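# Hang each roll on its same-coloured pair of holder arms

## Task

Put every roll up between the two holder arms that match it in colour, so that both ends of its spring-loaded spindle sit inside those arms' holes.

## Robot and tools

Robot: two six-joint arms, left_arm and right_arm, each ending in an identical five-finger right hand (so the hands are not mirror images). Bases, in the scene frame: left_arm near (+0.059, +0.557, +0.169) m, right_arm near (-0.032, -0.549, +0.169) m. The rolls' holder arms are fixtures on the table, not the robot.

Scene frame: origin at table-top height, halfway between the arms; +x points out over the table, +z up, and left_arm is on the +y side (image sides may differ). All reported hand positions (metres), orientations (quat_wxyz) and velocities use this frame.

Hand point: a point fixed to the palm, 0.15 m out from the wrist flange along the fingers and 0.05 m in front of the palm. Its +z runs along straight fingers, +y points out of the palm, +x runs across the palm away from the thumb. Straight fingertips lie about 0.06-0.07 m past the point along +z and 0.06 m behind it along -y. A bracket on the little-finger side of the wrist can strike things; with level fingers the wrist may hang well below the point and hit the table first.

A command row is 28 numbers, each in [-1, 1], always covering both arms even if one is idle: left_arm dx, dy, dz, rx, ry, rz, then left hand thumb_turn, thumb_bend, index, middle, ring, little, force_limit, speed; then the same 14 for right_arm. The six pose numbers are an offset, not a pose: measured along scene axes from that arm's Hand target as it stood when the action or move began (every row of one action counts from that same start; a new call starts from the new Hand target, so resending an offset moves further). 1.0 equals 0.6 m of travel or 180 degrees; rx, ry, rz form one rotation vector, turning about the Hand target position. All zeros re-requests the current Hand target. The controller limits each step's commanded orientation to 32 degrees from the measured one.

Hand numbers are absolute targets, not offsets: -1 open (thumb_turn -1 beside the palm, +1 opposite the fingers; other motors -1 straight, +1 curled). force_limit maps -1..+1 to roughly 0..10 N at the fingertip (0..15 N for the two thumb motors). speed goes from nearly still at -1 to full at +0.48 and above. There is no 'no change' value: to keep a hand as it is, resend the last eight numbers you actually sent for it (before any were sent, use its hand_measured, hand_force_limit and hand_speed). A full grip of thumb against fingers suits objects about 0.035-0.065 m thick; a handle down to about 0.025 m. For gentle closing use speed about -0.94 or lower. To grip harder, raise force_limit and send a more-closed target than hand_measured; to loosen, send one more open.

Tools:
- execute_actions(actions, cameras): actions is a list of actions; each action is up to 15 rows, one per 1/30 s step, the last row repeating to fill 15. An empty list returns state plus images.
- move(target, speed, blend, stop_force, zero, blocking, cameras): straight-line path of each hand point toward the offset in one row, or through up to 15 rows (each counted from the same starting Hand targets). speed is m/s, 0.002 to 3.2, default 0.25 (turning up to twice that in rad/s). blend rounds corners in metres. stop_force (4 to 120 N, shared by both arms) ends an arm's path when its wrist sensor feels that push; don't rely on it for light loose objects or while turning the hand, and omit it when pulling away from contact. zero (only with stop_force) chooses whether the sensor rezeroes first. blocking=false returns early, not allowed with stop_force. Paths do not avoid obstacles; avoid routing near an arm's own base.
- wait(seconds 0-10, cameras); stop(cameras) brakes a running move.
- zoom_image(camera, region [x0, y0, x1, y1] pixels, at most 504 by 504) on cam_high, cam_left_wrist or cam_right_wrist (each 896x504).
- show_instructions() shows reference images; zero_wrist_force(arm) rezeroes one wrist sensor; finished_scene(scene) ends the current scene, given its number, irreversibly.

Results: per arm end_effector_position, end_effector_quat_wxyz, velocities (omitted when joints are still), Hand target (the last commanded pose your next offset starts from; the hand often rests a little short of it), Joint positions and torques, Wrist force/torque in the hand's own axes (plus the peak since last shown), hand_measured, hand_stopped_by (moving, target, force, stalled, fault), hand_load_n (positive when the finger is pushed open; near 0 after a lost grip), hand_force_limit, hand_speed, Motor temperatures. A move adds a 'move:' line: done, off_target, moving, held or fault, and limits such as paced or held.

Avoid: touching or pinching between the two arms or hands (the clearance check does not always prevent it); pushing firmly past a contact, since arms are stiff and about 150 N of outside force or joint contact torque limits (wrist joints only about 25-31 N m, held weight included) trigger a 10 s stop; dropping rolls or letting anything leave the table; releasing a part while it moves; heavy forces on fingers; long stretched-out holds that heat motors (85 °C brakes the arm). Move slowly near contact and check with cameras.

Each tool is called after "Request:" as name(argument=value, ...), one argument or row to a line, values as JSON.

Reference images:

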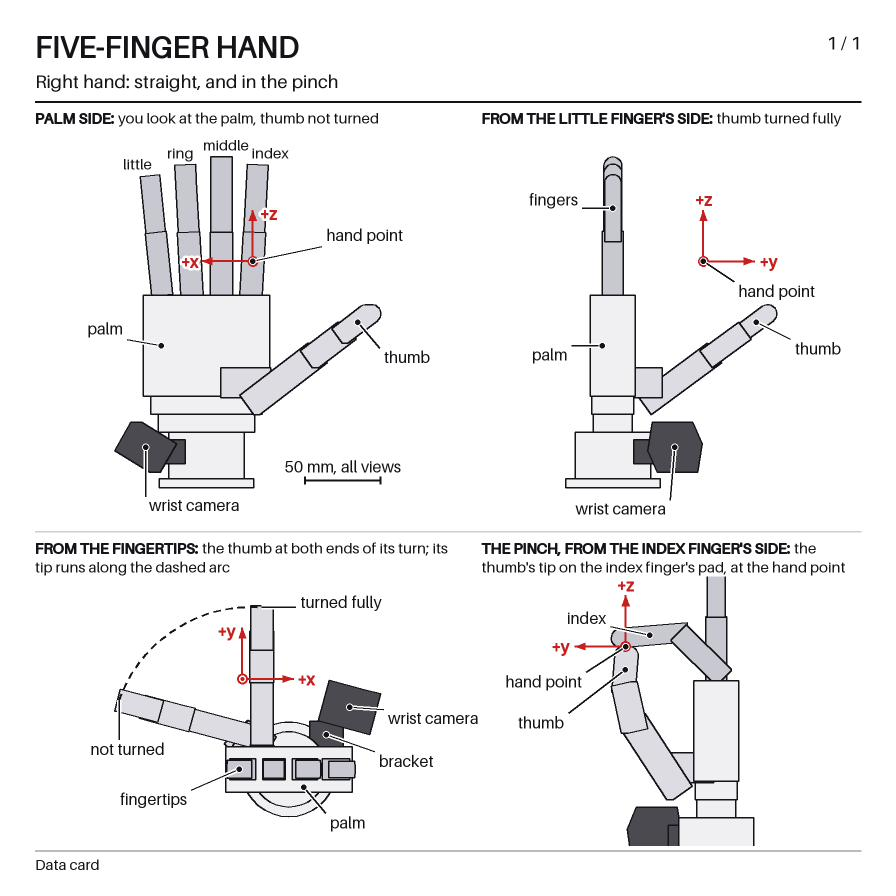

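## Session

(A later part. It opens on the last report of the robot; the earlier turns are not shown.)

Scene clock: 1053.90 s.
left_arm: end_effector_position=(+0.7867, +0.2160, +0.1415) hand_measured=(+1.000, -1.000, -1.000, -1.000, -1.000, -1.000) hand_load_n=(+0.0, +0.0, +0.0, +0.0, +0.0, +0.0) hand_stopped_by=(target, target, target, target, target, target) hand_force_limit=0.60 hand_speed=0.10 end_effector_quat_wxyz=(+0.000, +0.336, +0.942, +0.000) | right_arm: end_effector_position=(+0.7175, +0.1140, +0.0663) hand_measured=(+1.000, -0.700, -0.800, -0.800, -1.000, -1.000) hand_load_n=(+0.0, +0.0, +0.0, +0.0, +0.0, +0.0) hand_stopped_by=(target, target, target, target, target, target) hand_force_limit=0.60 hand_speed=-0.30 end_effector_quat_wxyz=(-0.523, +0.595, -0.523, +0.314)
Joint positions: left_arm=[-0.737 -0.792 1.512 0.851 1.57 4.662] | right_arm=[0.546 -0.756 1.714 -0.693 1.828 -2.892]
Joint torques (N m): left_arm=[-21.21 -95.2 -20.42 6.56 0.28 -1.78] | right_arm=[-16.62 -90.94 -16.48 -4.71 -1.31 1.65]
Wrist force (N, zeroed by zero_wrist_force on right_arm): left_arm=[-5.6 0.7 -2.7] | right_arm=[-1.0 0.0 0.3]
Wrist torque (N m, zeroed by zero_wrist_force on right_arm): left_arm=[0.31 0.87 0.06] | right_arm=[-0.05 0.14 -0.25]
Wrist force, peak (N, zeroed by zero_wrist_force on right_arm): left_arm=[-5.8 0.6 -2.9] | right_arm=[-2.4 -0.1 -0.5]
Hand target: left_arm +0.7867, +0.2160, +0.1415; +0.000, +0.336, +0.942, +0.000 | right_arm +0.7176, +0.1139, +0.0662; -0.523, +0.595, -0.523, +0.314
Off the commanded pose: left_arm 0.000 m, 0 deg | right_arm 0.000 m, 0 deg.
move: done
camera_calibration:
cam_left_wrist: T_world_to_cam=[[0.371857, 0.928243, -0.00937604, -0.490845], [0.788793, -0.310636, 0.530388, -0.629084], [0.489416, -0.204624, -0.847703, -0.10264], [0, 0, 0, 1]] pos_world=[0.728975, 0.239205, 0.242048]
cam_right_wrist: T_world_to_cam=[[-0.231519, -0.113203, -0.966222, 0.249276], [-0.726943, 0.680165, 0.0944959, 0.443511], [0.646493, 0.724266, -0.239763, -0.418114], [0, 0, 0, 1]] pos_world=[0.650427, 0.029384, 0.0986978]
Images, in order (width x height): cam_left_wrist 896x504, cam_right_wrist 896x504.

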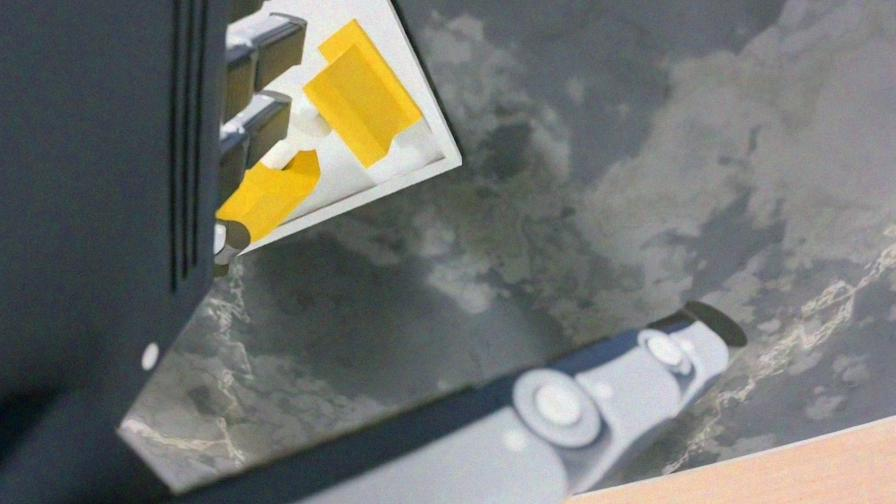

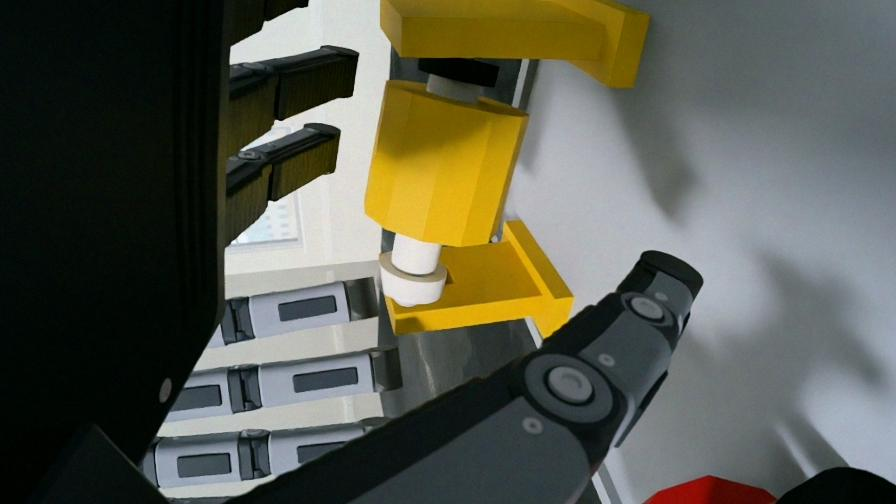

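Request:
move(
  target=[0, 0, 0, 0, 0, 0, 1, -1, -1, -1, -1, -1, 0.6, 0.1, 0.0735, 0.0285, -0.023, 0, 0, 0, 1, -0.7, -0.8, -0.8, -1, -1, 0.6, -0.3],
  speed=0.05,
  stop_force=6,
  cameras=["cam_left_wrist", "cam_right_wrist"],
)

Scene clock: 1060.93 s.
left_arm: end_effector_position=(+0.7867, +0.2160, +0.1415) hand_measured=(+1.000, -1.000, -1.000, -1.000, -1.000, -1.000) hand_load_n=(+0.0, +0.0, +0.0, +0.0, +0.0, +0.0) hand_stopped_by=(target, target, target, target, target, target) hand_force_limit=0.60 hand_speed=0.10 end_effector_quat_wxyz=(+0.000, +0.336, +0.942, +0.000) | right_arm: end_effector_position=(+0.7617, +0.1310, +0.0524) hand_measured=(+1.000, -0.700, -0.800, -0.800, -1.000, -1.000) hand_load_n=(+0.0, +0.0, +0.0, +0.0, +0.0, +0.0) hand_stopped_by=(target, target, target, target, target, target) hand_force_limit=0.60 hand_speed=-0.30 end_effector_quat_wxyz=(-0.523, +0.595, -0.523, +0.314)
Joint positions: left_arm=[-0.737 -0.792 1.512 0.851 1.57 4.662] | right_arm=[0.534 -0.694 1.611 -0.651 1.816 -2.895]
Joint torques (N m): left_arm=[-20.68 -95.45 -20.73 6.52 0.23 -1.76] | right_arm=[-17.4 -81.5 -33.29 1.26 -1.98 -1.5]
Wrist force (N, zeroed by zero_wrist_force on right_arm): left_arm=[-5.5 1.0 -2.4] | right_arm=[-1.0 -0.3 1.0]
Wrist torque (N m, zeroed by zero_wrist_force on right_arm): left_arm=[0.34 0.85 0.07] | right_arm=[-0.13 0.13 -0.28]
Wrist force, peak (N, zeroed by zero_wrist_force on right_arm): left_arm=[-5.9 0.7 -3.0] | right_arm=[-1.6 -0.9 0.9]
Hand target: left_arm +0.7867, +0.2160, +0.1415; +0.000, +0.336, +0.942, +0.000 | right_arm +0.7617, +0.1310, +0.0524; -0.523, +0.595, -0.523, +0.314
Off the commanded pose: left_arm 0.000 m, 0 deg | right_arm 0.000 m, 0 deg.
move: done
camera_calibration:
cam_left_wrist: T_world_to_cam=[[0.371857, 0.928243, -0.00937604, -0.490845], [0.788793, -0.310636, 0.530388, -0.629084], [0.489416, -0.204624, -0.847703, -0.10264], [0, 0, 0, 1]] pos_world=[0.728975, 0.239205, 0.242048]
cam_right_wrist: T_world_to_cam=[[-0.231439, -0.113164, -0.966245, 0.248022], [-0.727048, 0.680052, 0.0945001, 0.465388], [0.646403, 0.724378, -0.239666, -0.462197], [0, 0, 0, 1]] pos_world=[0.694527, 0.0463842, 0.0848978]
Images, in order (width x height): cam_left_wrist 896x504, cam_right_wrist 896x504.

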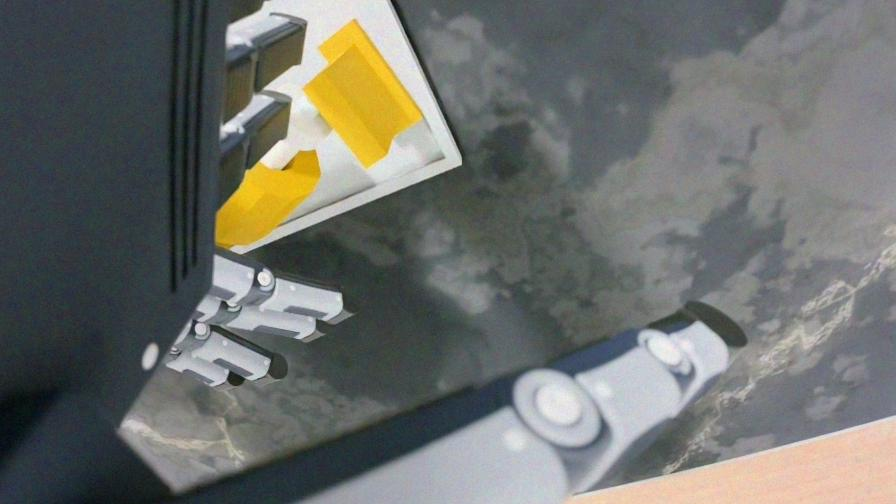

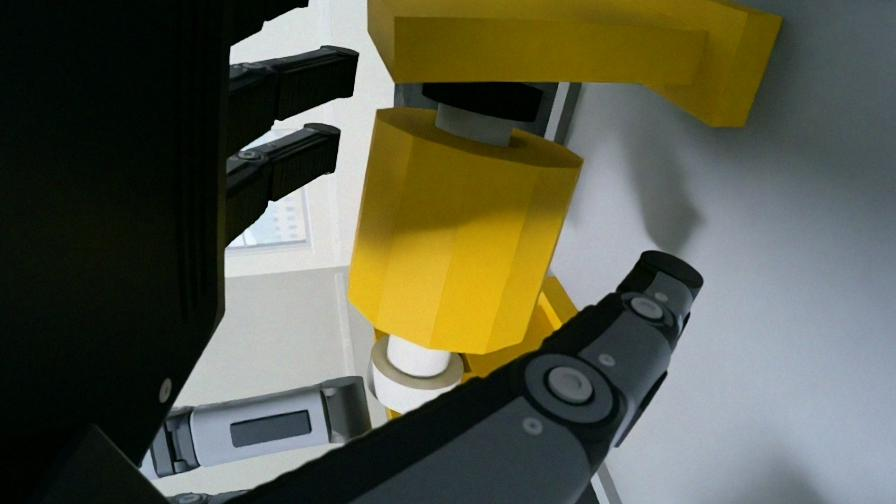

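Request:
move(
  target=[0, 0, 0, 0, 0, 0, 1, -1, -1, -1, -1, -1, 0.6, 0.1, -0.0065, 0.0143, -0.0065, 0, 0, 0, 1, -0.7, -0.5, -0.5, -1, -1, 0.6, -0.5],
  speed=0.04,
  stop_force=6,
  cameras=["cam_right_wrist"],
)

Scene clock: 1067.77 s.
left_arm: end_effector_position=(+0.7867, +0.2160, +0.1415) hand_measured=(+1.000, -1.000, -1.000, -1.000, -1.000, -1.000) hand_load_n=(+0.0, +0.0, +0.0, +0.0, -0.5, +0.0) hand_stopped_by=(target, target, target, target, target, target) hand_force_limit=0.60 hand_speed=0.10 end_effector_quat_wxyz=(+0.000, +0.336, +0.942, +0.000) | right_arm: end_effector_position=(+0.7578, +0.1396, +0.0486) hand_measured=(+1.000, -0.700, -0.500, -0.500, -1.000, -1.000) hand_load_n=(+0.0, +0.0, +0.0, +0.0, +0.0, +0.0) hand_stopped_by=(target, target, target, target, target, target) hand_force_limit=0.60 hand_speed=-0.50 end_effector_quat_wxyz=(-0.523, +0.595, -0.523, +0.314)
Joint positions: left_arm=[-0.737 -0.792 1.512 0.851 1.57 4.662] | right_arm=[0.546 -0.686 1.602 -0.65 1.827 -2.892]
Joint torques (N m): left_arm=[-20.56 -95.2 -20.74 6.28 0.13 -1.54] | right_arm=[20.92 -82.21 -33.89 1.45 1.09 1.79]
Wrist force (N, zeroed by zero_wrist_force on right_arm): left_arm=[-5.3 0.7 -2.6] | right_arm=[-0.8 0.3 0.6]
Wrist torque (N m, zeroed by zero_wrist_force on right_arm): left_arm=[0.29 0.82 0.07] | right_arm=[-0.01 0.11 -0.26]
Wrist force, peak (N, zeroed by zero_wrist_force on right_arm): left_arm=[-5.6 0.4 -3.2] | right_arm=[-1.6 -0.2 1.1]
Hand target: left_arm +0.7867, +0.2160, +0.1415; +0.000, +0.336, +0.942, +0.000 | right_arm +0.7578, +0.1396, +0.0485; -0.523, +0.595, -0.523, +0.314
Off the commanded pose: left_arm 0.000 m, 0 deg | right_arm 0.000 m, 0 deg.
move: done
camera_calibration:
cam_right_wrist: T_world_to_cam=[[-0.231439, -0.113164, -0.966245, 0.244324], [-0.727048, 0.680052, 0.0945001, 0.457073], [0.646403, 0.724378, -0.239666, -0.46684], [0, 0, 0, 1]] pos_world=[0.690627, 0.0549842, 0.0809978]
Images, in order (width x height): cam_right_wrist 896x504.

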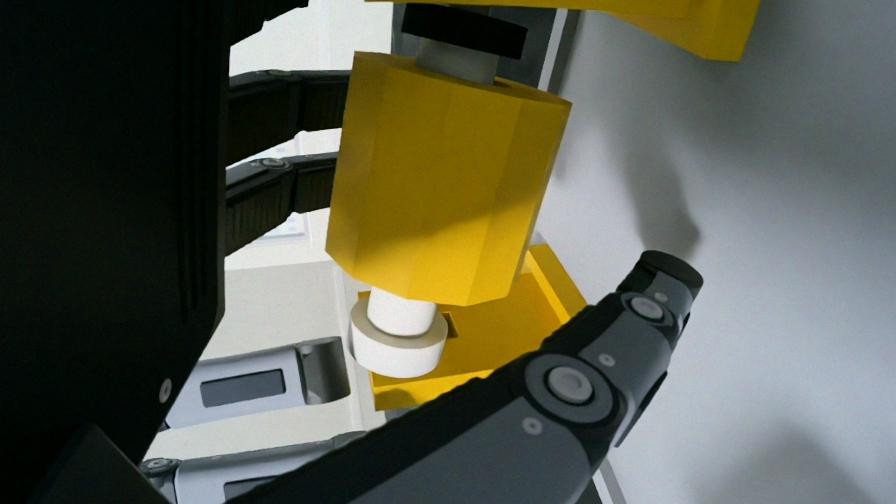

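Request:
move(
  target=[0, 0, 0, 0, 0, 0, 1, -1, -1, -1, -1, -1, 0.6, 0.1, 0, 0, 0, 0, 0, 0, 1, 0.5, 0.2, 0.2, -1, -1, -0.6, -0.8],
  speed=0.04,
  cameras=["cam_right_wrist"],
)

Scene clock: 1069.90 s.
left_arm: end_effector_position=(+0.7867, +0.2160, +0.1415) hand_measured=(+1.000, -1.000, -1.000, -1.000, -1.000, -1.000) hand_load_n=(+0.0, +0.0, +0.0, +0.0, +0.0, +0.0) hand_stopped_by=(target, target, target, target, target, target) hand_force_limit=0.60 hand_speed=0.10 end_effector_quat_wxyz=(+0.000, +0.336, +0.942, +0.000) | right_arm: end_effector_position=(+0.7577, +0.1396, +0.0485) hand_measured=(+1.000, -0.304, -0.226, -0.280, -1.000, -1.000) hand_load_n=(+0.5, +5.0, +5.5, +1.5, +0.0, +0.0) hand_stopped_by=(target, force, force, force, target, target) hand_force_limit=-0.60 hand_speed=-0.80 end_effector_quat_wxyz=(-0.523, +0.595, -0.523, +0.314)
Joint positions: left_arm=[-0.737 -0.792 1.512 0.851 1.57 4.662] | right_arm=[0.546 -0.686 1.603 -0.65 1.827 -2.892]
Joint torques (N m): left_arm=[-19.2 -93.11 -20.99 5.98 0.2 -1.39] | right_arm=[19.77 -82.66 -15.82 0.42 1.39 1.61]
Wrist force (N, zeroed by zero_wrist_force on right_arm): left_arm=[-5.5 0.6 -2.8] | right_arm=[-1.9 -1.0 5.1]
Wrist torque (N m, zeroed by zero_wrist_force on right_arm): left_arm=[0.30 0.86 0.06] | right_arm=[-0.11 0.06 -0.30]
Wrist force, peak (N, zeroed by zero_wrist_force on right_arm): left_arm=[-6.0 0.8 -2.8] | right_arm=[-1.8 -2.5 8.1]
Hand target: left_arm +0.7867, +0.2160, +0.1415; +0.000, +0.336, +0.942, +0.000 | right_arm +0.7578, +0.1396, +0.0485; -0.523, +0.595, -0.523, +0.314
Off the commanded pose: left_arm 0.000 m, 0 deg | right_arm 0.000 m, 0 deg.
move: done
camera_calibration:
cam_right_wrist: T_world_to_cam=[[-0.231501, -0.113235, -0.966222, 0.244369], [-0.727042, 0.680059, 0.0944963, 0.457068], [0.646388, 0.72436, -0.239761, -0.466821], [0, 0, 0, 1]] pos_world=[0.690627, 0.0549842, 0.0809978]
Images, in order (width x height): cam_right_wrist 896x504.

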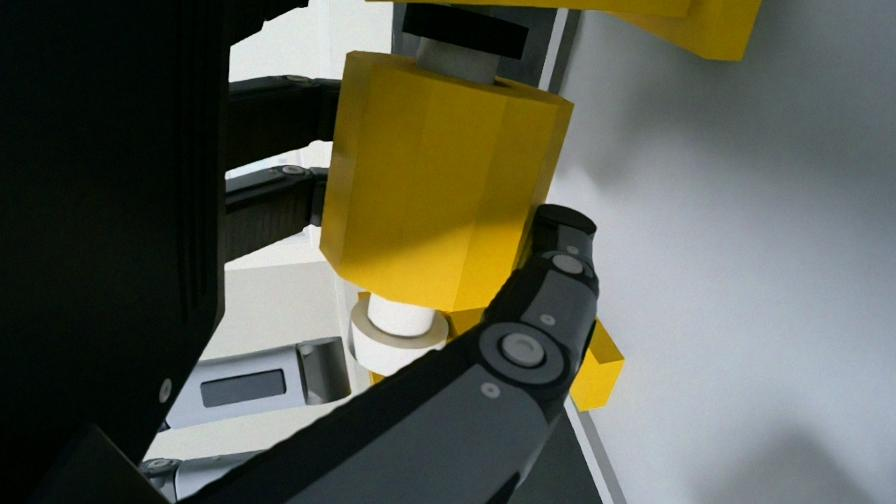

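Request:
move(
  target=[0, 0, 0, 0, 0, 0, 1, -1, -1, -1, -1, -1, 0.6, 0.1, 0, 0, 0, 0, 0, 0, 1, 0.55, 0.25, 0.25, -1, -1, 0.3, -0.9],
  speed=0.04,
  cameras=["cam_right_wrist"],
)

Scene clock: 1071.00 s.
left_arm: end_effector_position=(+0.7867, +0.2160, +0.1415) hand_measured=(+1.000, -1.000, -1.000, -1.000, -1.000, -1.000) hand_load_n=(+0.0, +0.0, +0.0, +0.0, +0.0, +0.0) hand_stopped_by=(target, target, target, target, target, target) hand_force_limit=0.60 hand_speed=0.10 end_effector_quat_wxyz=(+0.000, +0.336, +0.942, +0.000) | right_arm: end_effector_position=(+0.7577, +0.1396, +0.0485) hand_measured=(+1.000, -0.294, -0.220, -0.264, -1.000, -1.000) hand_load_n=(+0.5, +10.0, +7.0, +8.5, +0.0, +0.0) hand_stopped_by=(target, force, force, force, target, target) hand_force_limit=0.30 hand_speed=-0.90 end_effector_quat_wxyz=(-0.523, +0.595, -0.523, +0.314)
Joint positions: left_arm=[-0.737 -0.792 1.512 0.851 1.57 4.662] | right_arm=[0.546 -0.686 1.603 -0.65 1.827 -2.892]
Joint torques (N m): left_arm=[-21.15 -94.32 -20.24 6.31 0.38 -1.65] | right_arm=[19.8 -82.27 -21.38 -0.14 1.05 1.69]
Wrist force (N, zeroed by zero_wrist_force on right_arm): left_arm=[-5.5 0.9 -3.0] | right_arm=[-1.7 -4.1 9.9]
Wrist torque (N m, zeroed by zero_wrist_force on right_arm): left_arm=[0.35 0.87 0.07] | right_arm=[-0.16 -0.01 -0.42]
Wrist force, peak (N, zeroed by zero_wrist_force on right_arm): left_arm=[-5.5 0.9 -3.0] | right_arm=[-1.4 -4.3 11.9]
Hand target: left_arm +0.7867, +0.2160, +0.1415; +0.000, +0.336, +0.942, +0.000 | right_arm +0.7578, +0.1396, +0.0485; -0.523, +0.595, -0.523, +0.314
Off the commanded pose: left_arm 0.000 m, 0 deg | right_arm 0.000 m, 0 deg.
move: done
camera_calibration:
cam_right_wrist: T_world_to_cam=[[-0.231501, -0.113235, -0.966222, 0.244369], [-0.727042, 0.680059, 0.0944963, 0.457068], [0.646388, 0.72436, -0.239761, -0.466821], [0, 0, 0, 1]] pos_world=[0.690627, 0.0549842, 0.0809978]
Images, in order (width x height): cam_right_wrist 896x504.

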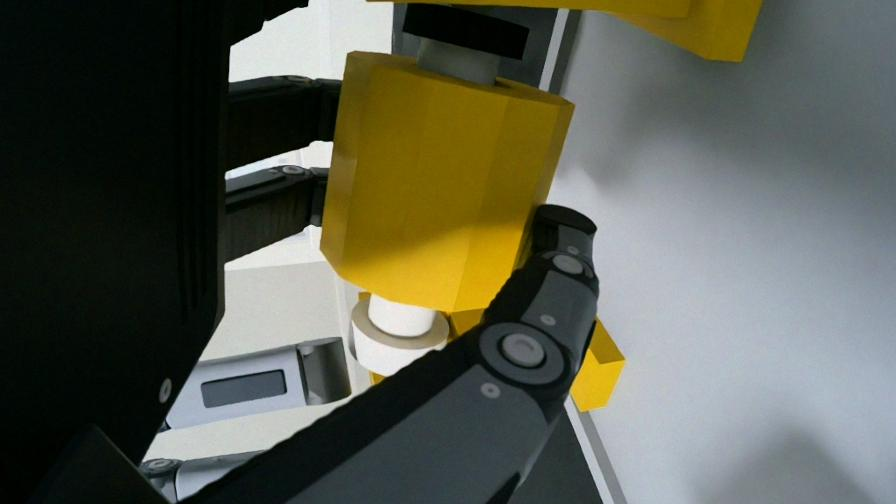

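Request:
move(
  target=[0, 0, 0, 0, 0, 0, 1, -1, -1, -1, -1, -1, 0.6, 0.1, 0, 0, 0.0117, 0, 0, 0, 1, 0.55, 0.25, 0.25, -1, -1, 0.3, -0.9],
  speed=0.008,
  stop_force=18,
  cameras=["cam_right_wrist"],
)

Scene clock: 1074.57 s.
left_arm: end_effector_position=(+0.7867, +0.2160, +0.1415) hand_measured=(+1.000, -1.000, -1.000, -1.000, -1.000, -1.000) hand_load_n=(+0.0, -0.5, +0.0, +0.0, +0.0, +0.0) hand_stopped_by=(target, target, target, target, target, target) hand_force_limit=0.60 hand_speed=0.10 end_effector_quat_wxyz=(+0.000, +0.336, +0.942, +0.000) | right_arm: end_effector_position=(+0.7577, +0.1396, +0.0556) hand_measured=(+1.000, -0.294, -0.220, -0.264, -1.000, -1.000) hand_load_n=(+2.0, +11.5, +6.5, +2.5, +0.0, -0.5) hand_stopped_by=(target, force, force, force, target, target) hand_force_limit=0.30 hand_speed=-0.90 end_effector_quat_wxyz=(-0.523, +0.595, -0.523, +0.314)
Joint positions: left_arm=[-0.737 -0.792 1.512 0.851 1.57 4.662] | right_arm=[0.546 -0.695 1.604 -0.642 1.827 -2.892]
Joint torques (N m): left_arm=[-19.86 -89.86 -20.78 5.02 -0.08 -1.91] | right_arm=[18.66 -107.4 -17.52 1.26 1.06 1.37]
Wrist force (N, zeroed by zero_wrist_force on right_arm): left_arm=[-3.3 -0.5 -7.2] | right_arm=[-1.7 5.9 9.0]
Wrist torque (N m, zeroed by zero_wrist_force on right_arm): left_arm=[0.65 0.93 0.20] | right_arm=[-0.24 0.13 -0.26]
Wrist force, peak (N, zeroed by zero_wrist_force on right_arm): left_arm=[-3.3 -0.3 -7.8] | right_arm=[-1.6 3.9 12.2]
Hand target: left_arm +0.7867, +0.2160, +0.1415; +0.000, +0.336, +0.942, +0.000 | right_arm +0.7578, +0.1396, +0.0556; -0.523, +0.595, -0.523, +0.314
Off the commanded pose: left_arm 0.000 m, 0 deg | right_arm 0.000 m, 0 deg.
move: done
camera_calibration:
cam_right_wrist: T_world_to_cam=[[-0.231501, -0.113235, -0.966222, 0.251132], [-0.727042, 0.680059, 0.0944963, 0.456407], [0.646388, 0.72436, -0.239761, -0.465143], [0, 0, 0, 1]] pos_world=[0.690627, 0.0549842, 0.0879978]
Images, in order (width x height): cam_right_wrist 896x504.

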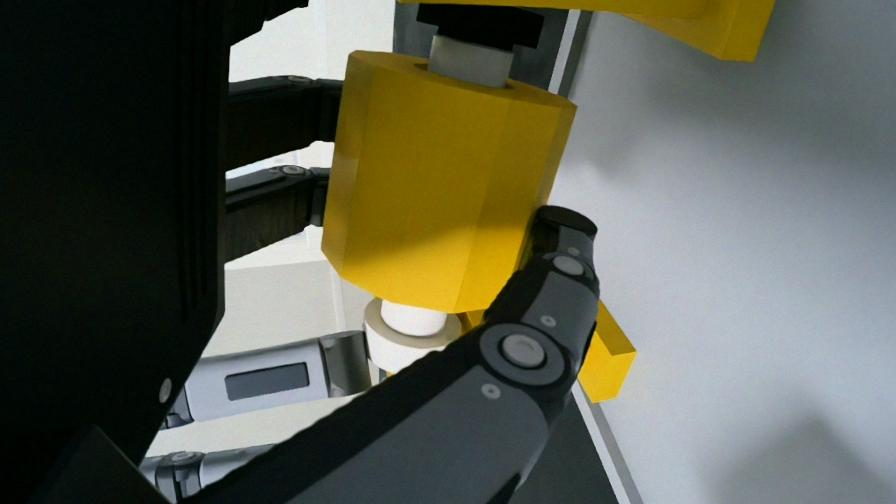

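Request:
zoom_image(
  camera="cam_right_wrist",
  region=[380, 0, 580, 120],
)

Request:
zoom_image(
  camera="cam_right_wrist",
  region=[330, 270, 530, 400],
)

Scaled by 2.520 from the camera's 896x504 image, which has a finer 1280x720 frame.

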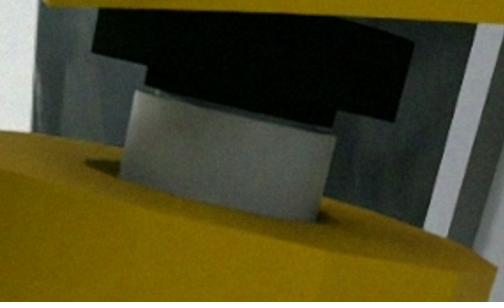

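Scaled by 2.520 from the camera's 896x504 image, which has a finer 1280x720 frame.

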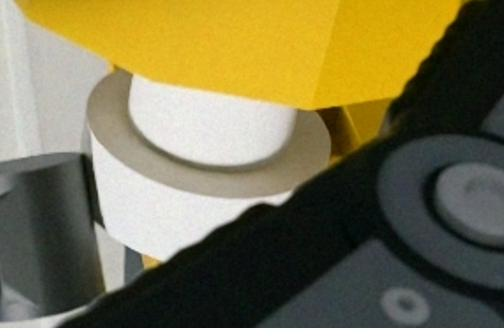

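Request:
move(
  target=[0.0077, 0.0015, -0.0125, 0, 0, 0, 1, -1, -1, -1, -1, -1, 0.6, 0.1, 0.0044, 0.0032, -0.0093, -0.02114, -0.00688, -0.01668, 1, 0.55, 0.25, 0.25, -1, -1, 0.3, -0.9],
  speed=0.01,
  stop_force=14,
  cameras=["cam_left_wrist", "cam_right_wrist"],
)

Request:
zoom_image(
  camera="cam_right_wrist",
  region=[380, 0, 580, 120],
)

Request:
zoom_image(
  camera="cam_left_wrist",
  region=[210, 20, 410, 220],
)

Scene clock: 1082.63 s.
left_arm: end_effector_position=(+0.7913, +0.2169, +0.1340) hand_measured=(+1.000, -1.000, -1.000, -1.000, -1.000, -1.000) hand_load_n=(+0.0, +0.0, +0.0, +0.0, +0.0, +0.0) hand_stopped_by=(target, target, target, target, target, target) hand_force_limit=0.60 hand_speed=0.10 end_effector_quat_wxyz=(+0.000, +0.336, +0.942, +0.000) | right_arm: end_effector_position=(+0.7604, +0.1415, +0.0500) hand_measured=(+1.000, -0.294, -0.220, -0.264, -1.000, -1.000) hand_load_n=(+1.0, +11.0, +5.5, +2.5, +0.0, +0.0) hand_stopped_by=(target, force, force, force, target, target) hand_force_limit=0.30 hand_speed=-0.90 end_effector_quat_wxyz=(-0.501, +0.594, -0.522, +0.352)
Joint positions: left_arm=[-0.732 -0.779 1.504 0.846 1.57 4.667] | right_arm=[0.572 -0.677 1.573 -0.624 1.921 -2.938]
Joint torques (N m): left_arm=[10.59 -74.06 -32.59 0.62 -0.33 0.66] | right_arm=[21.09 -85.87 -35.36 1.25 2.05 -2.07]
Wrist force (N, zeroed by zero_wrist_force on right_arm): left_arm=[-3.7 0.9 -5.7] | right_arm=[-1.2 0.4 0.4]
Wrist torque (N m, zeroed by zero_wrist_force on right_arm): left_arm=[0.53 0.90 0.18] | right_arm=[-0.11 0.21 -0.12]
Wrist force, peak (N, zeroed by zero_wrist_force on right_arm): left_arm=[-3.1 -0.2 -9.8] | right_arm=[-1.8 6.2 9.6]
Hand target: left_arm +0.7913, +0.2169, +0.1340; +0.000, +0.336, +0.942, +0.000 | right_arm +0.7604, +0.1415, +0.0500; -0.501, +0.594, -0.522, +0.352
Off the commanded pose: left_arm 0.000 m, 0 deg | right_arm 0.000 m, 0 deg.
move: done
camera_calibration:
cam_left_wrist: T_world_to_cam=[[0.371857, 0.928243, -0.00937604, -0.493461], [0.788793, -0.310636, 0.530388, -0.628455], [0.489416, -0.204624, -0.847703, -0.111065], [0, 0, 0, 1]] pos_world=[0.733575, 0.240105, 0.234548]
cam_right_wrist: T_world_to_cam=[[-0.217966, -0.165492, -0.961823, 0.243531], [-0.691689, 0.721458, 0.0326145, 0.427883], [0.688518, 0.672392, -0.271722, -0.492653], [0, 0, 0, 1]] pos_world=[0.688244, 0.062858, 0.0864137]
Images, in order (width x height): cam_left_wrist 896x504, cam_right_wrist 896x504.

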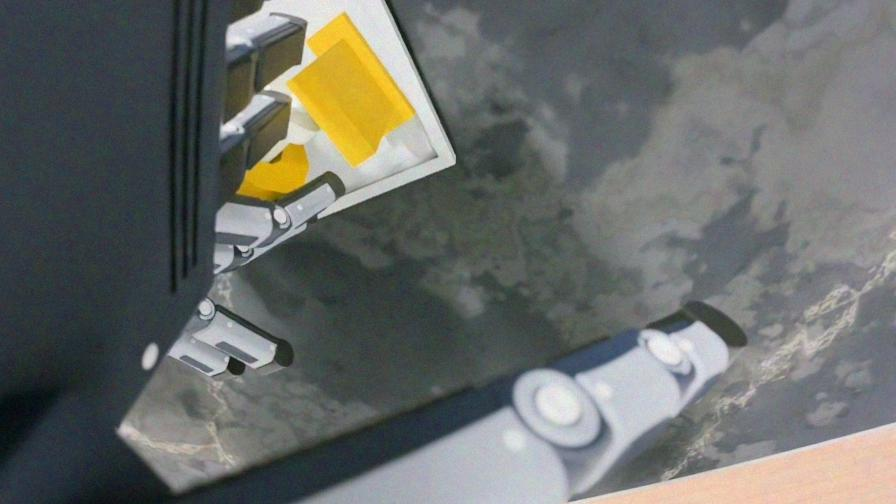

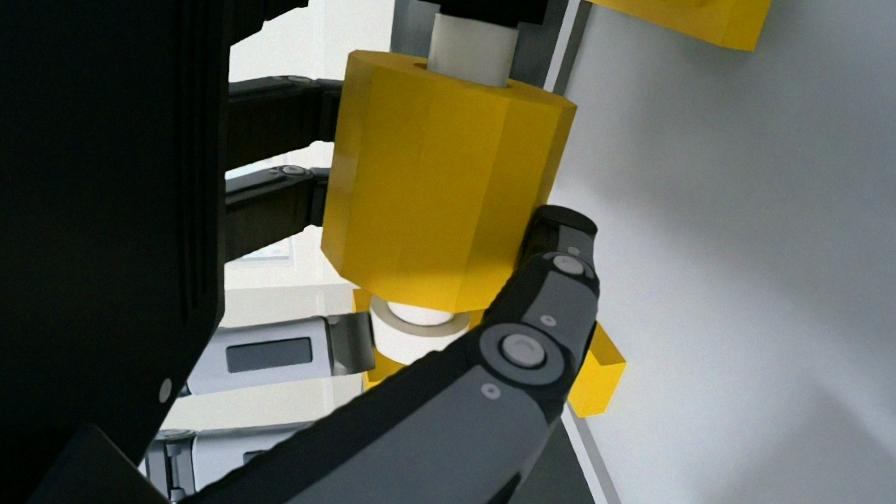

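Scaled by 2.520 from the camera's 896x504 image, which has a finer 1280x720 frame.

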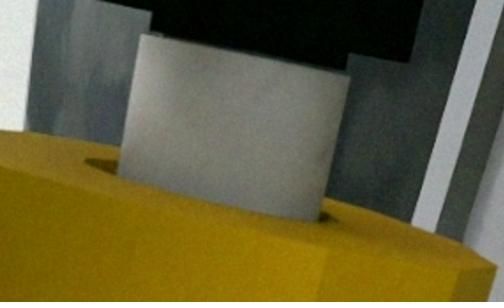

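Scaled by 2.520 from the camera's 896x504 image, which has a finer 1280x720 frame.

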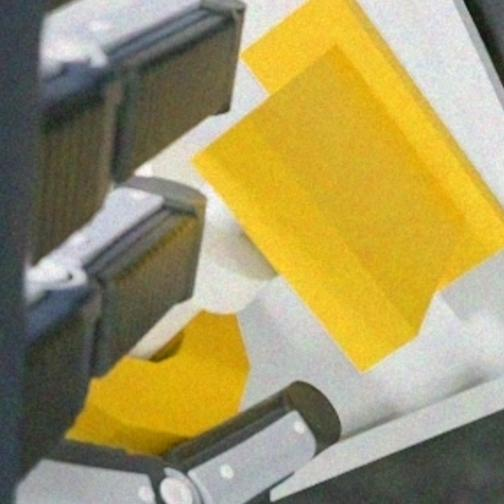

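Request:
zoom_image(
  camera="cam_right_wrist",
  region=[320, 260, 520, 420],
)

Scaled by 2.520 from the camera's 896x504 image, which has a finer 1280x720 frame.

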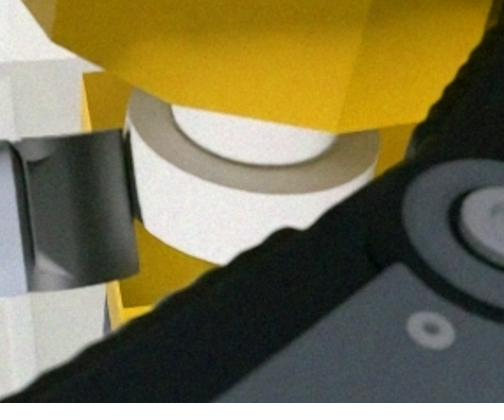

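Request:
zoom_image(
  camera="cam_left_wrist",
  region=[270, 70, 350, 150],
)

Scaled by 6.300 from the camera's 896x504 image, which has a finer 1280x720 frame.

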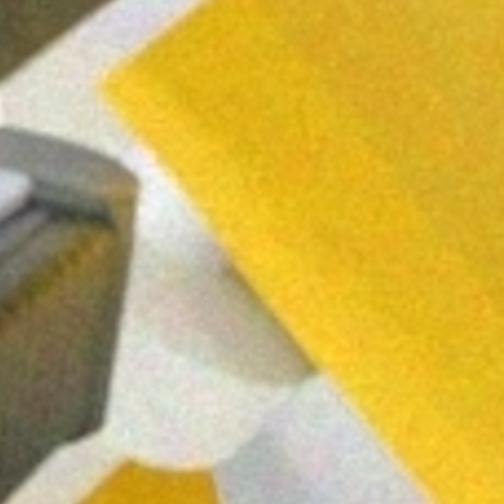

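Request:
move(
  target=[0, 0, -0.0142, 0, 0, 0, 1, -1, -1, -1, -1, -1, 0.6, 0.1, 0, 0, -0.0086, -0.02683, -0.0072, 0, 1, 0.55, 0.25, 0.25, -1, -1, 0.3, -0.9],
  speed=0.01,
  stop_force=14,
  cameras=["cam_left_wrist", "cam_right_wrist"],
)

Request:
zoom_image(
  camera="cam_right_wrist",
  region=[320, 260, 520, 420],
)

Request:
zoom_image(
  camera="cam_left_wrist",
  region=[250, 50, 370, 170],
)

Scene clock: 1094.00 s.
left_arm: end_effector_position=(+0.7913, +0.2169, +0.1255) hand_measured=(+1.000, -1.000, -1.000, -1.000, -1.000, -1.000) hand_load_n=(+0.0, +0.0, +0.0, +0.0, +0.0, +0.0) hand_stopped_by=(target, target, target, target, target, target) hand_force_limit=0.60 hand_speed=0.10 end_effector_quat_wxyz=(+0.000, +0.336, +0.942, +0.000) | right_arm: end_effector_position=(+0.7604, +0.1415, +0.0448) hand_measured=(+1.000, -0.294, -0.220, -0.264, -1.000, -1.000) hand_load_n=(+1.0, +11.5, +6.0, +2.5, -0.5, +0.0) hand_stopped_by=(target, force, force, force, target, target) hand_force_limit=0.30 hand_speed=-0.90 end_effector_quat_wxyz=(-0.481, +0.611, -0.501, +0.380)
Joint positions: left_arm=[-0.732 -0.77 1.505 0.836 1.57 4.667] | right_arm=[0.585 -0.668 1.558 -0.619 1.955 -3.019]
Joint torques (N m): left_arm=[8.16 -72.15 -16.53 0.55 -1.43 0.39] | right_arm=[22.5 -86.6 -35.44 1.17 1.77 -1.59]
Wrist force (N, zeroed by zero_wrist_force on right_arm): left_arm=[-5.9 -0.5 -9.7] | right_arm=[-1.2 3.0 3.5]
Wrist torque (N m, zeroed by zero_wrist_force on right_arm): left_arm=[0.90 0.76 0.06] | right_arm=[-0.06 0.24 -0.12]
Wrist force, peak (N, zeroed by zero_wrist_force on right_arm): left_arm=[-6.1 -0.8 -9.9] | right_arm=[-1.0 3.3 4.1]
Hand target: left_arm +0.7913, +0.2169, +0.1255; +0.000, +0.336, +0.942, +0.000 | right_arm +0.7604, +0.1415, +0.0448; -0.481, +0.611, -0.501, +0.380
Off the commanded pose: left_arm 0.000 m, 0 deg | right_arm 0.000 m, 0 deg.
move: done
camera_calibration:
cam_left_wrist: T_world_to_cam=[[0.371857, 0.928243, -0.00937604, -0.493541], [0.788793, -0.310636, 0.530388, -0.623947], [0.489416, -0.204624, -0.847703, -0.11827], [0, 0, 0, 1]] pos_world=[0.733575, 0.240105, 0.226048]
cam_right_wrist: T_world_to_cam=[[-0.196344, -0.246045, -0.949163, 0.2329], [-0.69155, 0.720997, -0.0438454, 0.431403], [0.695132, 0.647785, -0.311716, -0.493801], [0, 0, 0, 1]] pos_world=[0.687322, 0.0661407, 0.0860496]
Images, in order (width x height): cam_left_wrist 896x504, cam_right_wrist 896x504.

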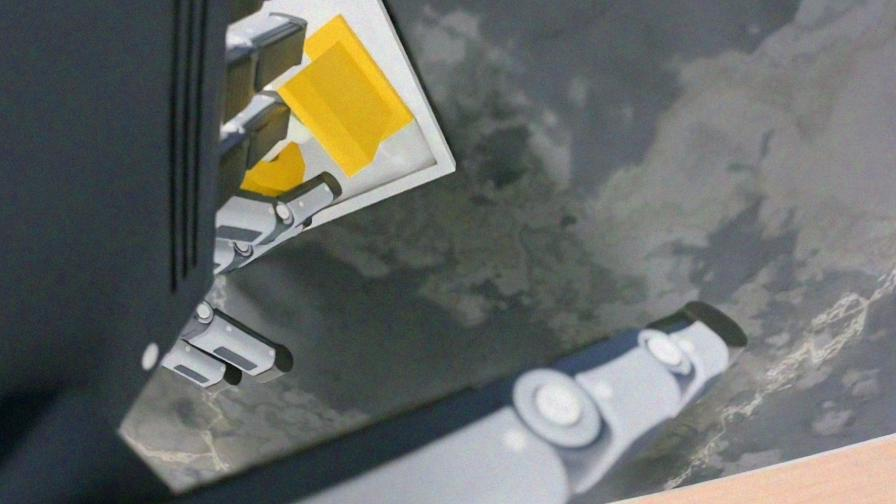

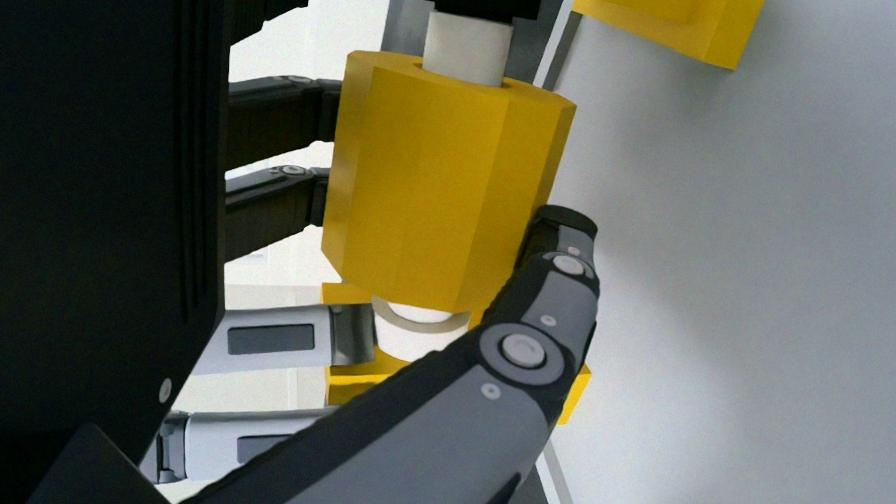

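Scaled by 2.520 from the camera's 896x504 image, which has a finer 1280x720 frame.

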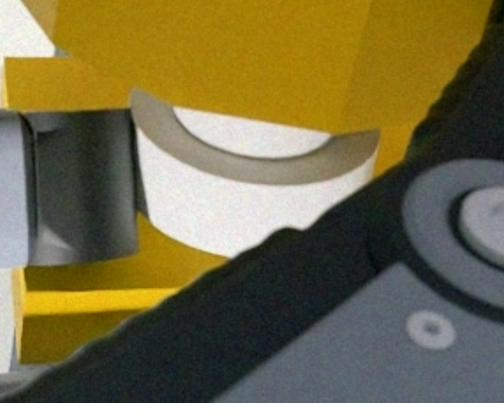

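Scaled by 4.200 from the camera's 896x504 image, which has a finer 1280x720 frame.

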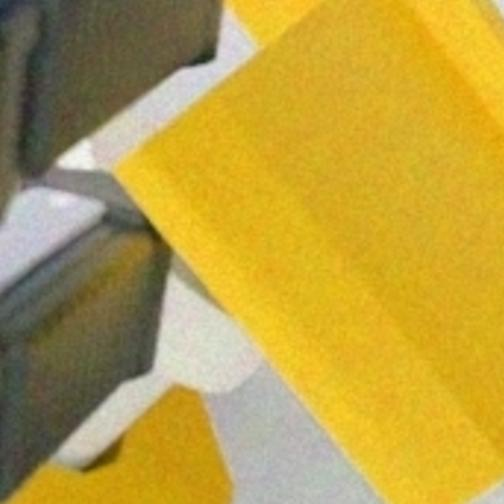

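Request:
move(
  target=[
    [-0.0325, -0.0073, 0.0067, 0, 0, 0, 1, -1, -1, -1, -1, -1, 0.6, 0.1, 0, 0, 0, 0, 0, 0, 1, 0.55, 0.25, 0.25, -1, -1, 0.3, -0.9],
    [-0.0344, 0.0008, -0.0192, 0, 0, 0, 1, -1, -1, -1, -1, -1, 0.6, 0.1, 0, 0, 0, 0, 0, 0, 1, 0.55, 0.25, 0.25, -1, -1, 0.3, -0.9],
  ],
  speed=0.05,
  cameras=["cam_left_wrist", "cam_right_wrist"],
)

Request:
zoom_image(
  camera="cam_right_wrist",
  region=[320, 260, 520, 420],
)

Request:
zoom_image(
  camera="cam_left_wrist",
  region=[250, 50, 390, 190],
)

Scene clock: 1098.93 s.
left_arm: end_effector_position=(+0.7706, +0.2173, +0.1141) hand_measured=(+1.000, -1.000, -1.000, -1.000, -1.000, -1.000) hand_load_n=(+0.0, +0.0, +0.0, +0.0, +0.0, +0.0) hand_stopped_by=(target, target, target, target, target, target) hand_force_limit=0.60 hand_speed=0.10 end_effector_quat_wxyz=(+0.000, +0.336, +0.942, +0.000) | right_arm: end_effector_position=(+0.7604, +0.1415, +0.0448) hand_measured=(+1.000, -0.294, -0.220, -0.264, -1.000, -1.000) hand_load_n=(+1.0, +11.5, +5.5, +2.5, +0.0, +0.0) hand_stopped_by=(target, force, force, force, target, target) hand_force_limit=0.30 hand_speed=-0.90 end_effector_quat_wxyz=(-0.481, +0.611, -0.501, +0.380)
Joint positions: left_arm=[-0.751 -0.779 1.552 0.798 1.57 4.649] | right_arm=[0.585 -0.668 1.558 -0.619 1.955 -3.019]
Joint torques (N m): left_arm=[15.32 -75.57 -19.95 0.54 0.05 0.56] | right_arm=[17.16 -91 -34.93 1.09 1.96 -1.78]
Wrist force (N, zeroed by zero_wrist_force on right_arm): left_arm=[-5.6 0.9 -3.1] | right_arm=[-1.6 2.0 2.1]
Wrist torque (N m, zeroed by zero_wrist_force on right_arm): left_arm=[0.36 0.89 0.06] | right_arm=[-0.07 0.25 -0.13]
Wrist force, peak (N, zeroed by zero_wrist_force on right_arm): left_arm=[-6.3 -1.1 -10.0] | right_arm=[-1.4 3.3 3.8]
Hand target: left_arm +0.7706, +0.2174, +0.1139; +0.000, +0.336, +0.942, +0.000 | right_arm +0.7604, +0.1415, +0.0448; -0.481, +0.611, -0.501, +0.380
Off the commanded pose: left_arm 0.000 m, 0 deg | right_arm 0.000 m, 0 deg.
move: done
camera_calibration:
cam_left_wrist: T_world_to_cam=[[0.371857, 0.928243, -0.00937604, -0.486359], [0.788793, -0.310636, 0.530388, -0.601527], [0.489416, -0.204624, -0.847703, -0.11777], [0, 0, 0, 1]] pos_world=[0.712975, 0.240505, 0.214648]
cam_right_wrist: T_world_to_cam=[[-0.196344, -0.246045, -0.949163, 0.2329], [-0.69155, 0.720997, -0.0438454, 0.431403], [0.695132, 0.647785, -0.311716, -0.493801], [0, 0, 0, 1]] pos_world=[0.687322, 0.0661407, 0.0860496]
Images, in order (width x height): cam_left_wrist 896x504, cam_right_wrist 896x504.

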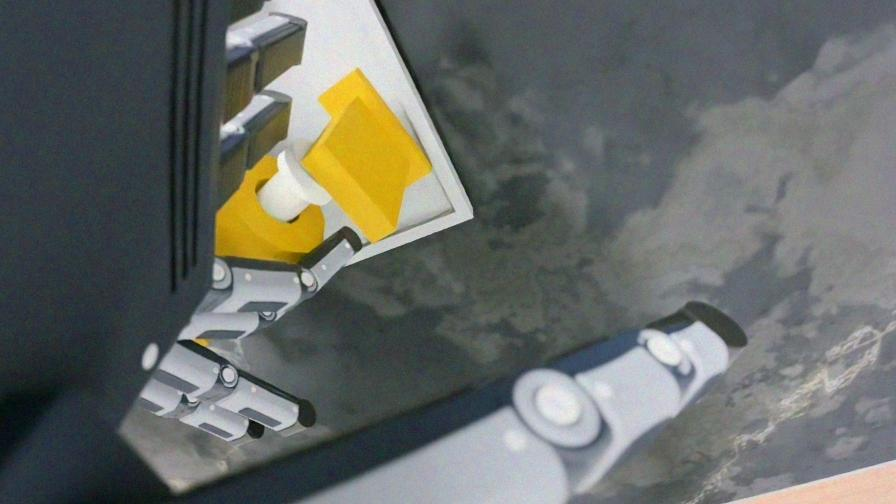

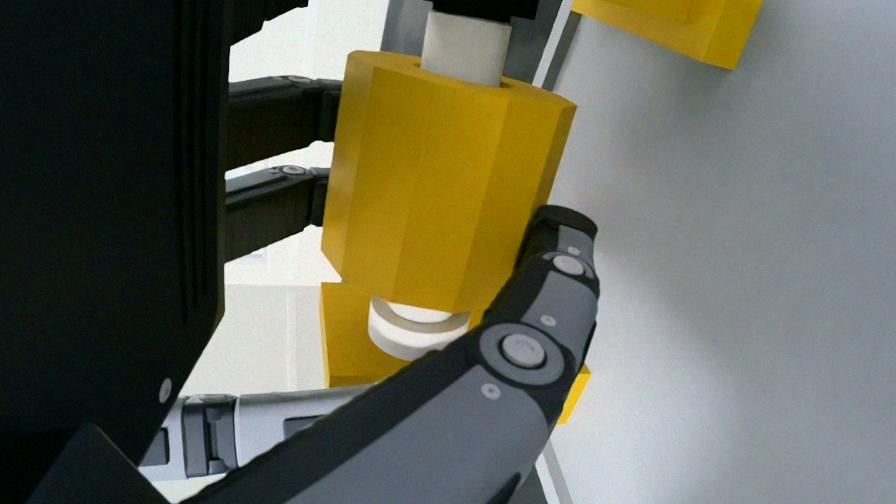

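Scaled by 2.520 from the camera's 896x504 image, which has a finer 1280x720 frame.

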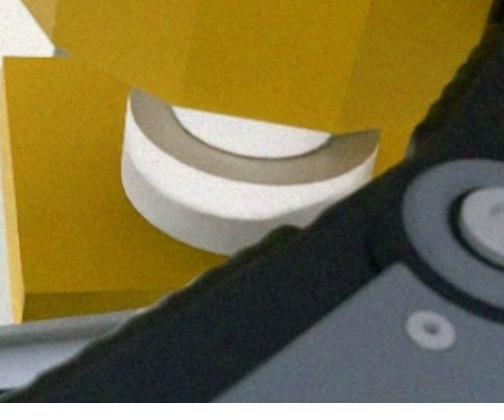

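Scaled by 3.600 from the camera's 896x504 image, which has a finer 1280x720 frame.

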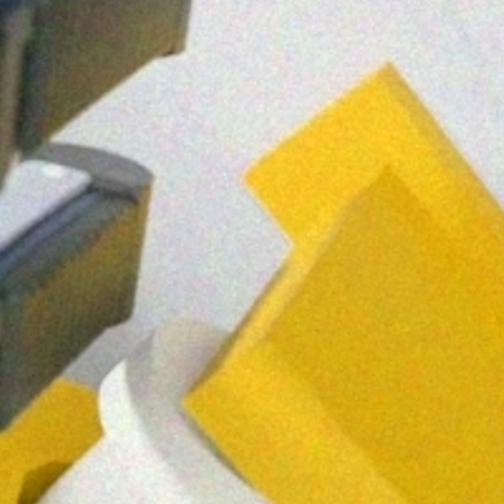

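Request:
zoom_image(
  camera="cam_left_wrist",
  region=[220, 100, 440, 260],
)

Scaled by 2.291 from the camera's 896x504 image, which has a finer 1280x720 frame.

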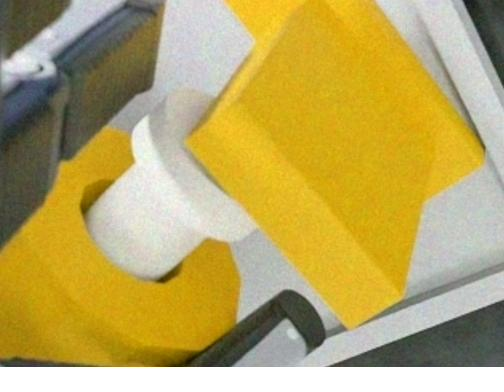

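Request:
move(
  target=[
    [0.0015, -0.0065, 0, 0, 0, 0, 1, -1, -1, -1, -1, -1, 0.6, 0.1, 0, 0, 0, 0, 0, 0, 1, 0.55, 0.25, 0.25, -1, -1, 0.3, -0.9],
    [0.0129, -0.0039, 0, 0, 0, 0, 1, -1, -1, -1, -1, -1, 0.6, 0.1, 0, 0, 0, 0, 0, 0, 1, 0.55, 0.25, 0.25, -1, -1, 0.3, -0.9],
  ],
  speed=0.015,
  stop_force=4,
  cameras=["cam_left_wrist"],
)

Request:
zoom_image(
  camera="cam_left_wrist",
  region=[220, 100, 440, 260],
)

Scene clock: 1103.37 s.
left_arm: end_effector_position=(+0.7765, +0.2145, +0.1139) hand_measured=(+1.000, -1.000, -1.000, -1.000, -1.000, -1.000) hand_load_n=(+0.0, +0.0, +0.0, +0.0, +0.0, +0.0) hand_stopped_by=(target, target, target, target, target, target) hand_force_limit=0.60 hand_speed=0.10 end_effector_quat_wxyz=(+0.000, +0.336, +0.942, +0.000) | right_arm: end_effector_position=(+0.7604, +0.1415, +0.0448) hand_measured=(+1.000, -0.294, -0.220, -0.264, -1.000, -1.000) hand_load_n=(+1.5, +11.0, +7.0, +3.0, +0.0, +0.0) hand_stopped_by=(target, force, force, force, target, target) hand_force_limit=0.30 hand_speed=-0.90 end_effector_quat_wxyz=(-0.481, +0.611, -0.501, +0.380)
Joint positions: left_arm=[-0.748 -0.771 1.536 0.807 1.57 4.651] | right_arm=[0.585 -0.668 1.558 -0.619 1.955 -3.019]
Joint torques (N m): left_arm=[-22.14 -93.95 -19.6 0.95 -1.65 -1.96] | right_arm=[3.28 -103.29 -33.81 1.28 1.53 -1.85]
Wrist force (N, zeroed by zero_wrist_force on right_arm): left_arm=[-4.6 -0.5 -3.9] | right_arm=[-1.5 2.3 5.4]
Wrist torque (N m, zeroed by zero_wrist_force on right_arm): left_arm=[0.51 0.85 0.14] | right_arm=[-0.07 0.25 -0.12]
Wrist force, peak (N, zeroed by zero_wrist_force on right_arm): left_arm=[-2.4 -4.2 -5.0] | right_arm=[-1.6 2.5 6.0]
Hand target: left_arm +0.7765, +0.2145, +0.1139; +0.000, +0.336, +0.942, +0.000 (not the last commanded pose) | right_arm +0.7604, +0.1415, +0.0448; -0.481, +0.611, -0.501, +0.380
Off the commanded pose: left_arm 0.002 m, 0 deg | right_arm 0.000 m, 0 deg.
move: contact (left_arm); path passed 1 of 2 targets
camera_calibration:
cam_left_wrist: T_world_to_cam=[[0.371929, 0.928214, -0.00932471, -0.486067], [0.788784, -0.310733, 0.530344, -0.606796], [0.489375, -0.204605, -0.847732, -0.1213], [0, 0, 0, 1]] pos_world=[0.718775, 0.237804, 0.214448]
Images, in order (width x height): cam_left_wrist 896x504.

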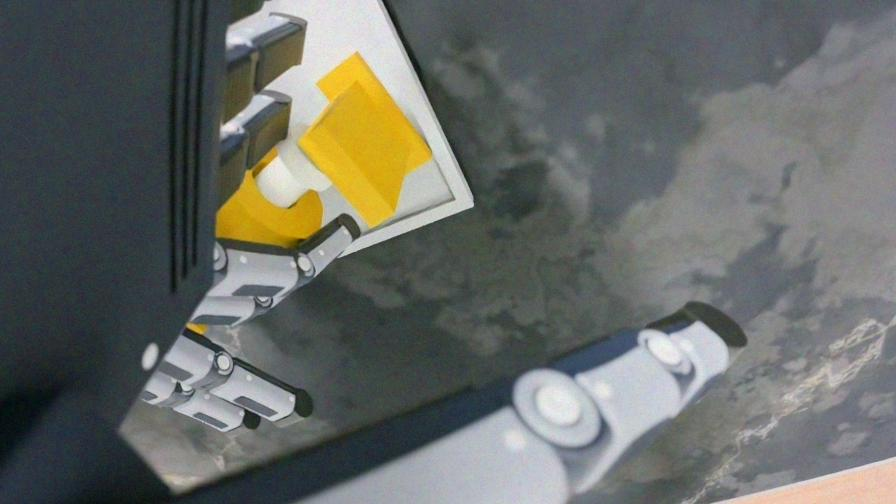

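Scaled by 2.291 from the camera's 896x504 image, which has a finer 1280x720 frame.

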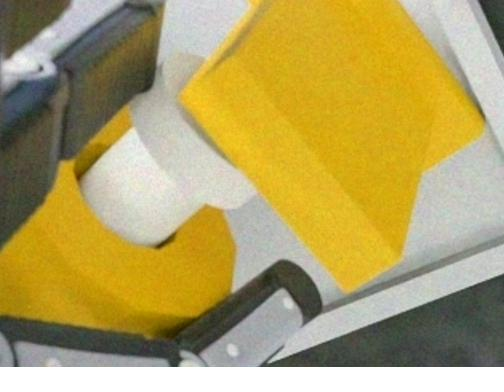

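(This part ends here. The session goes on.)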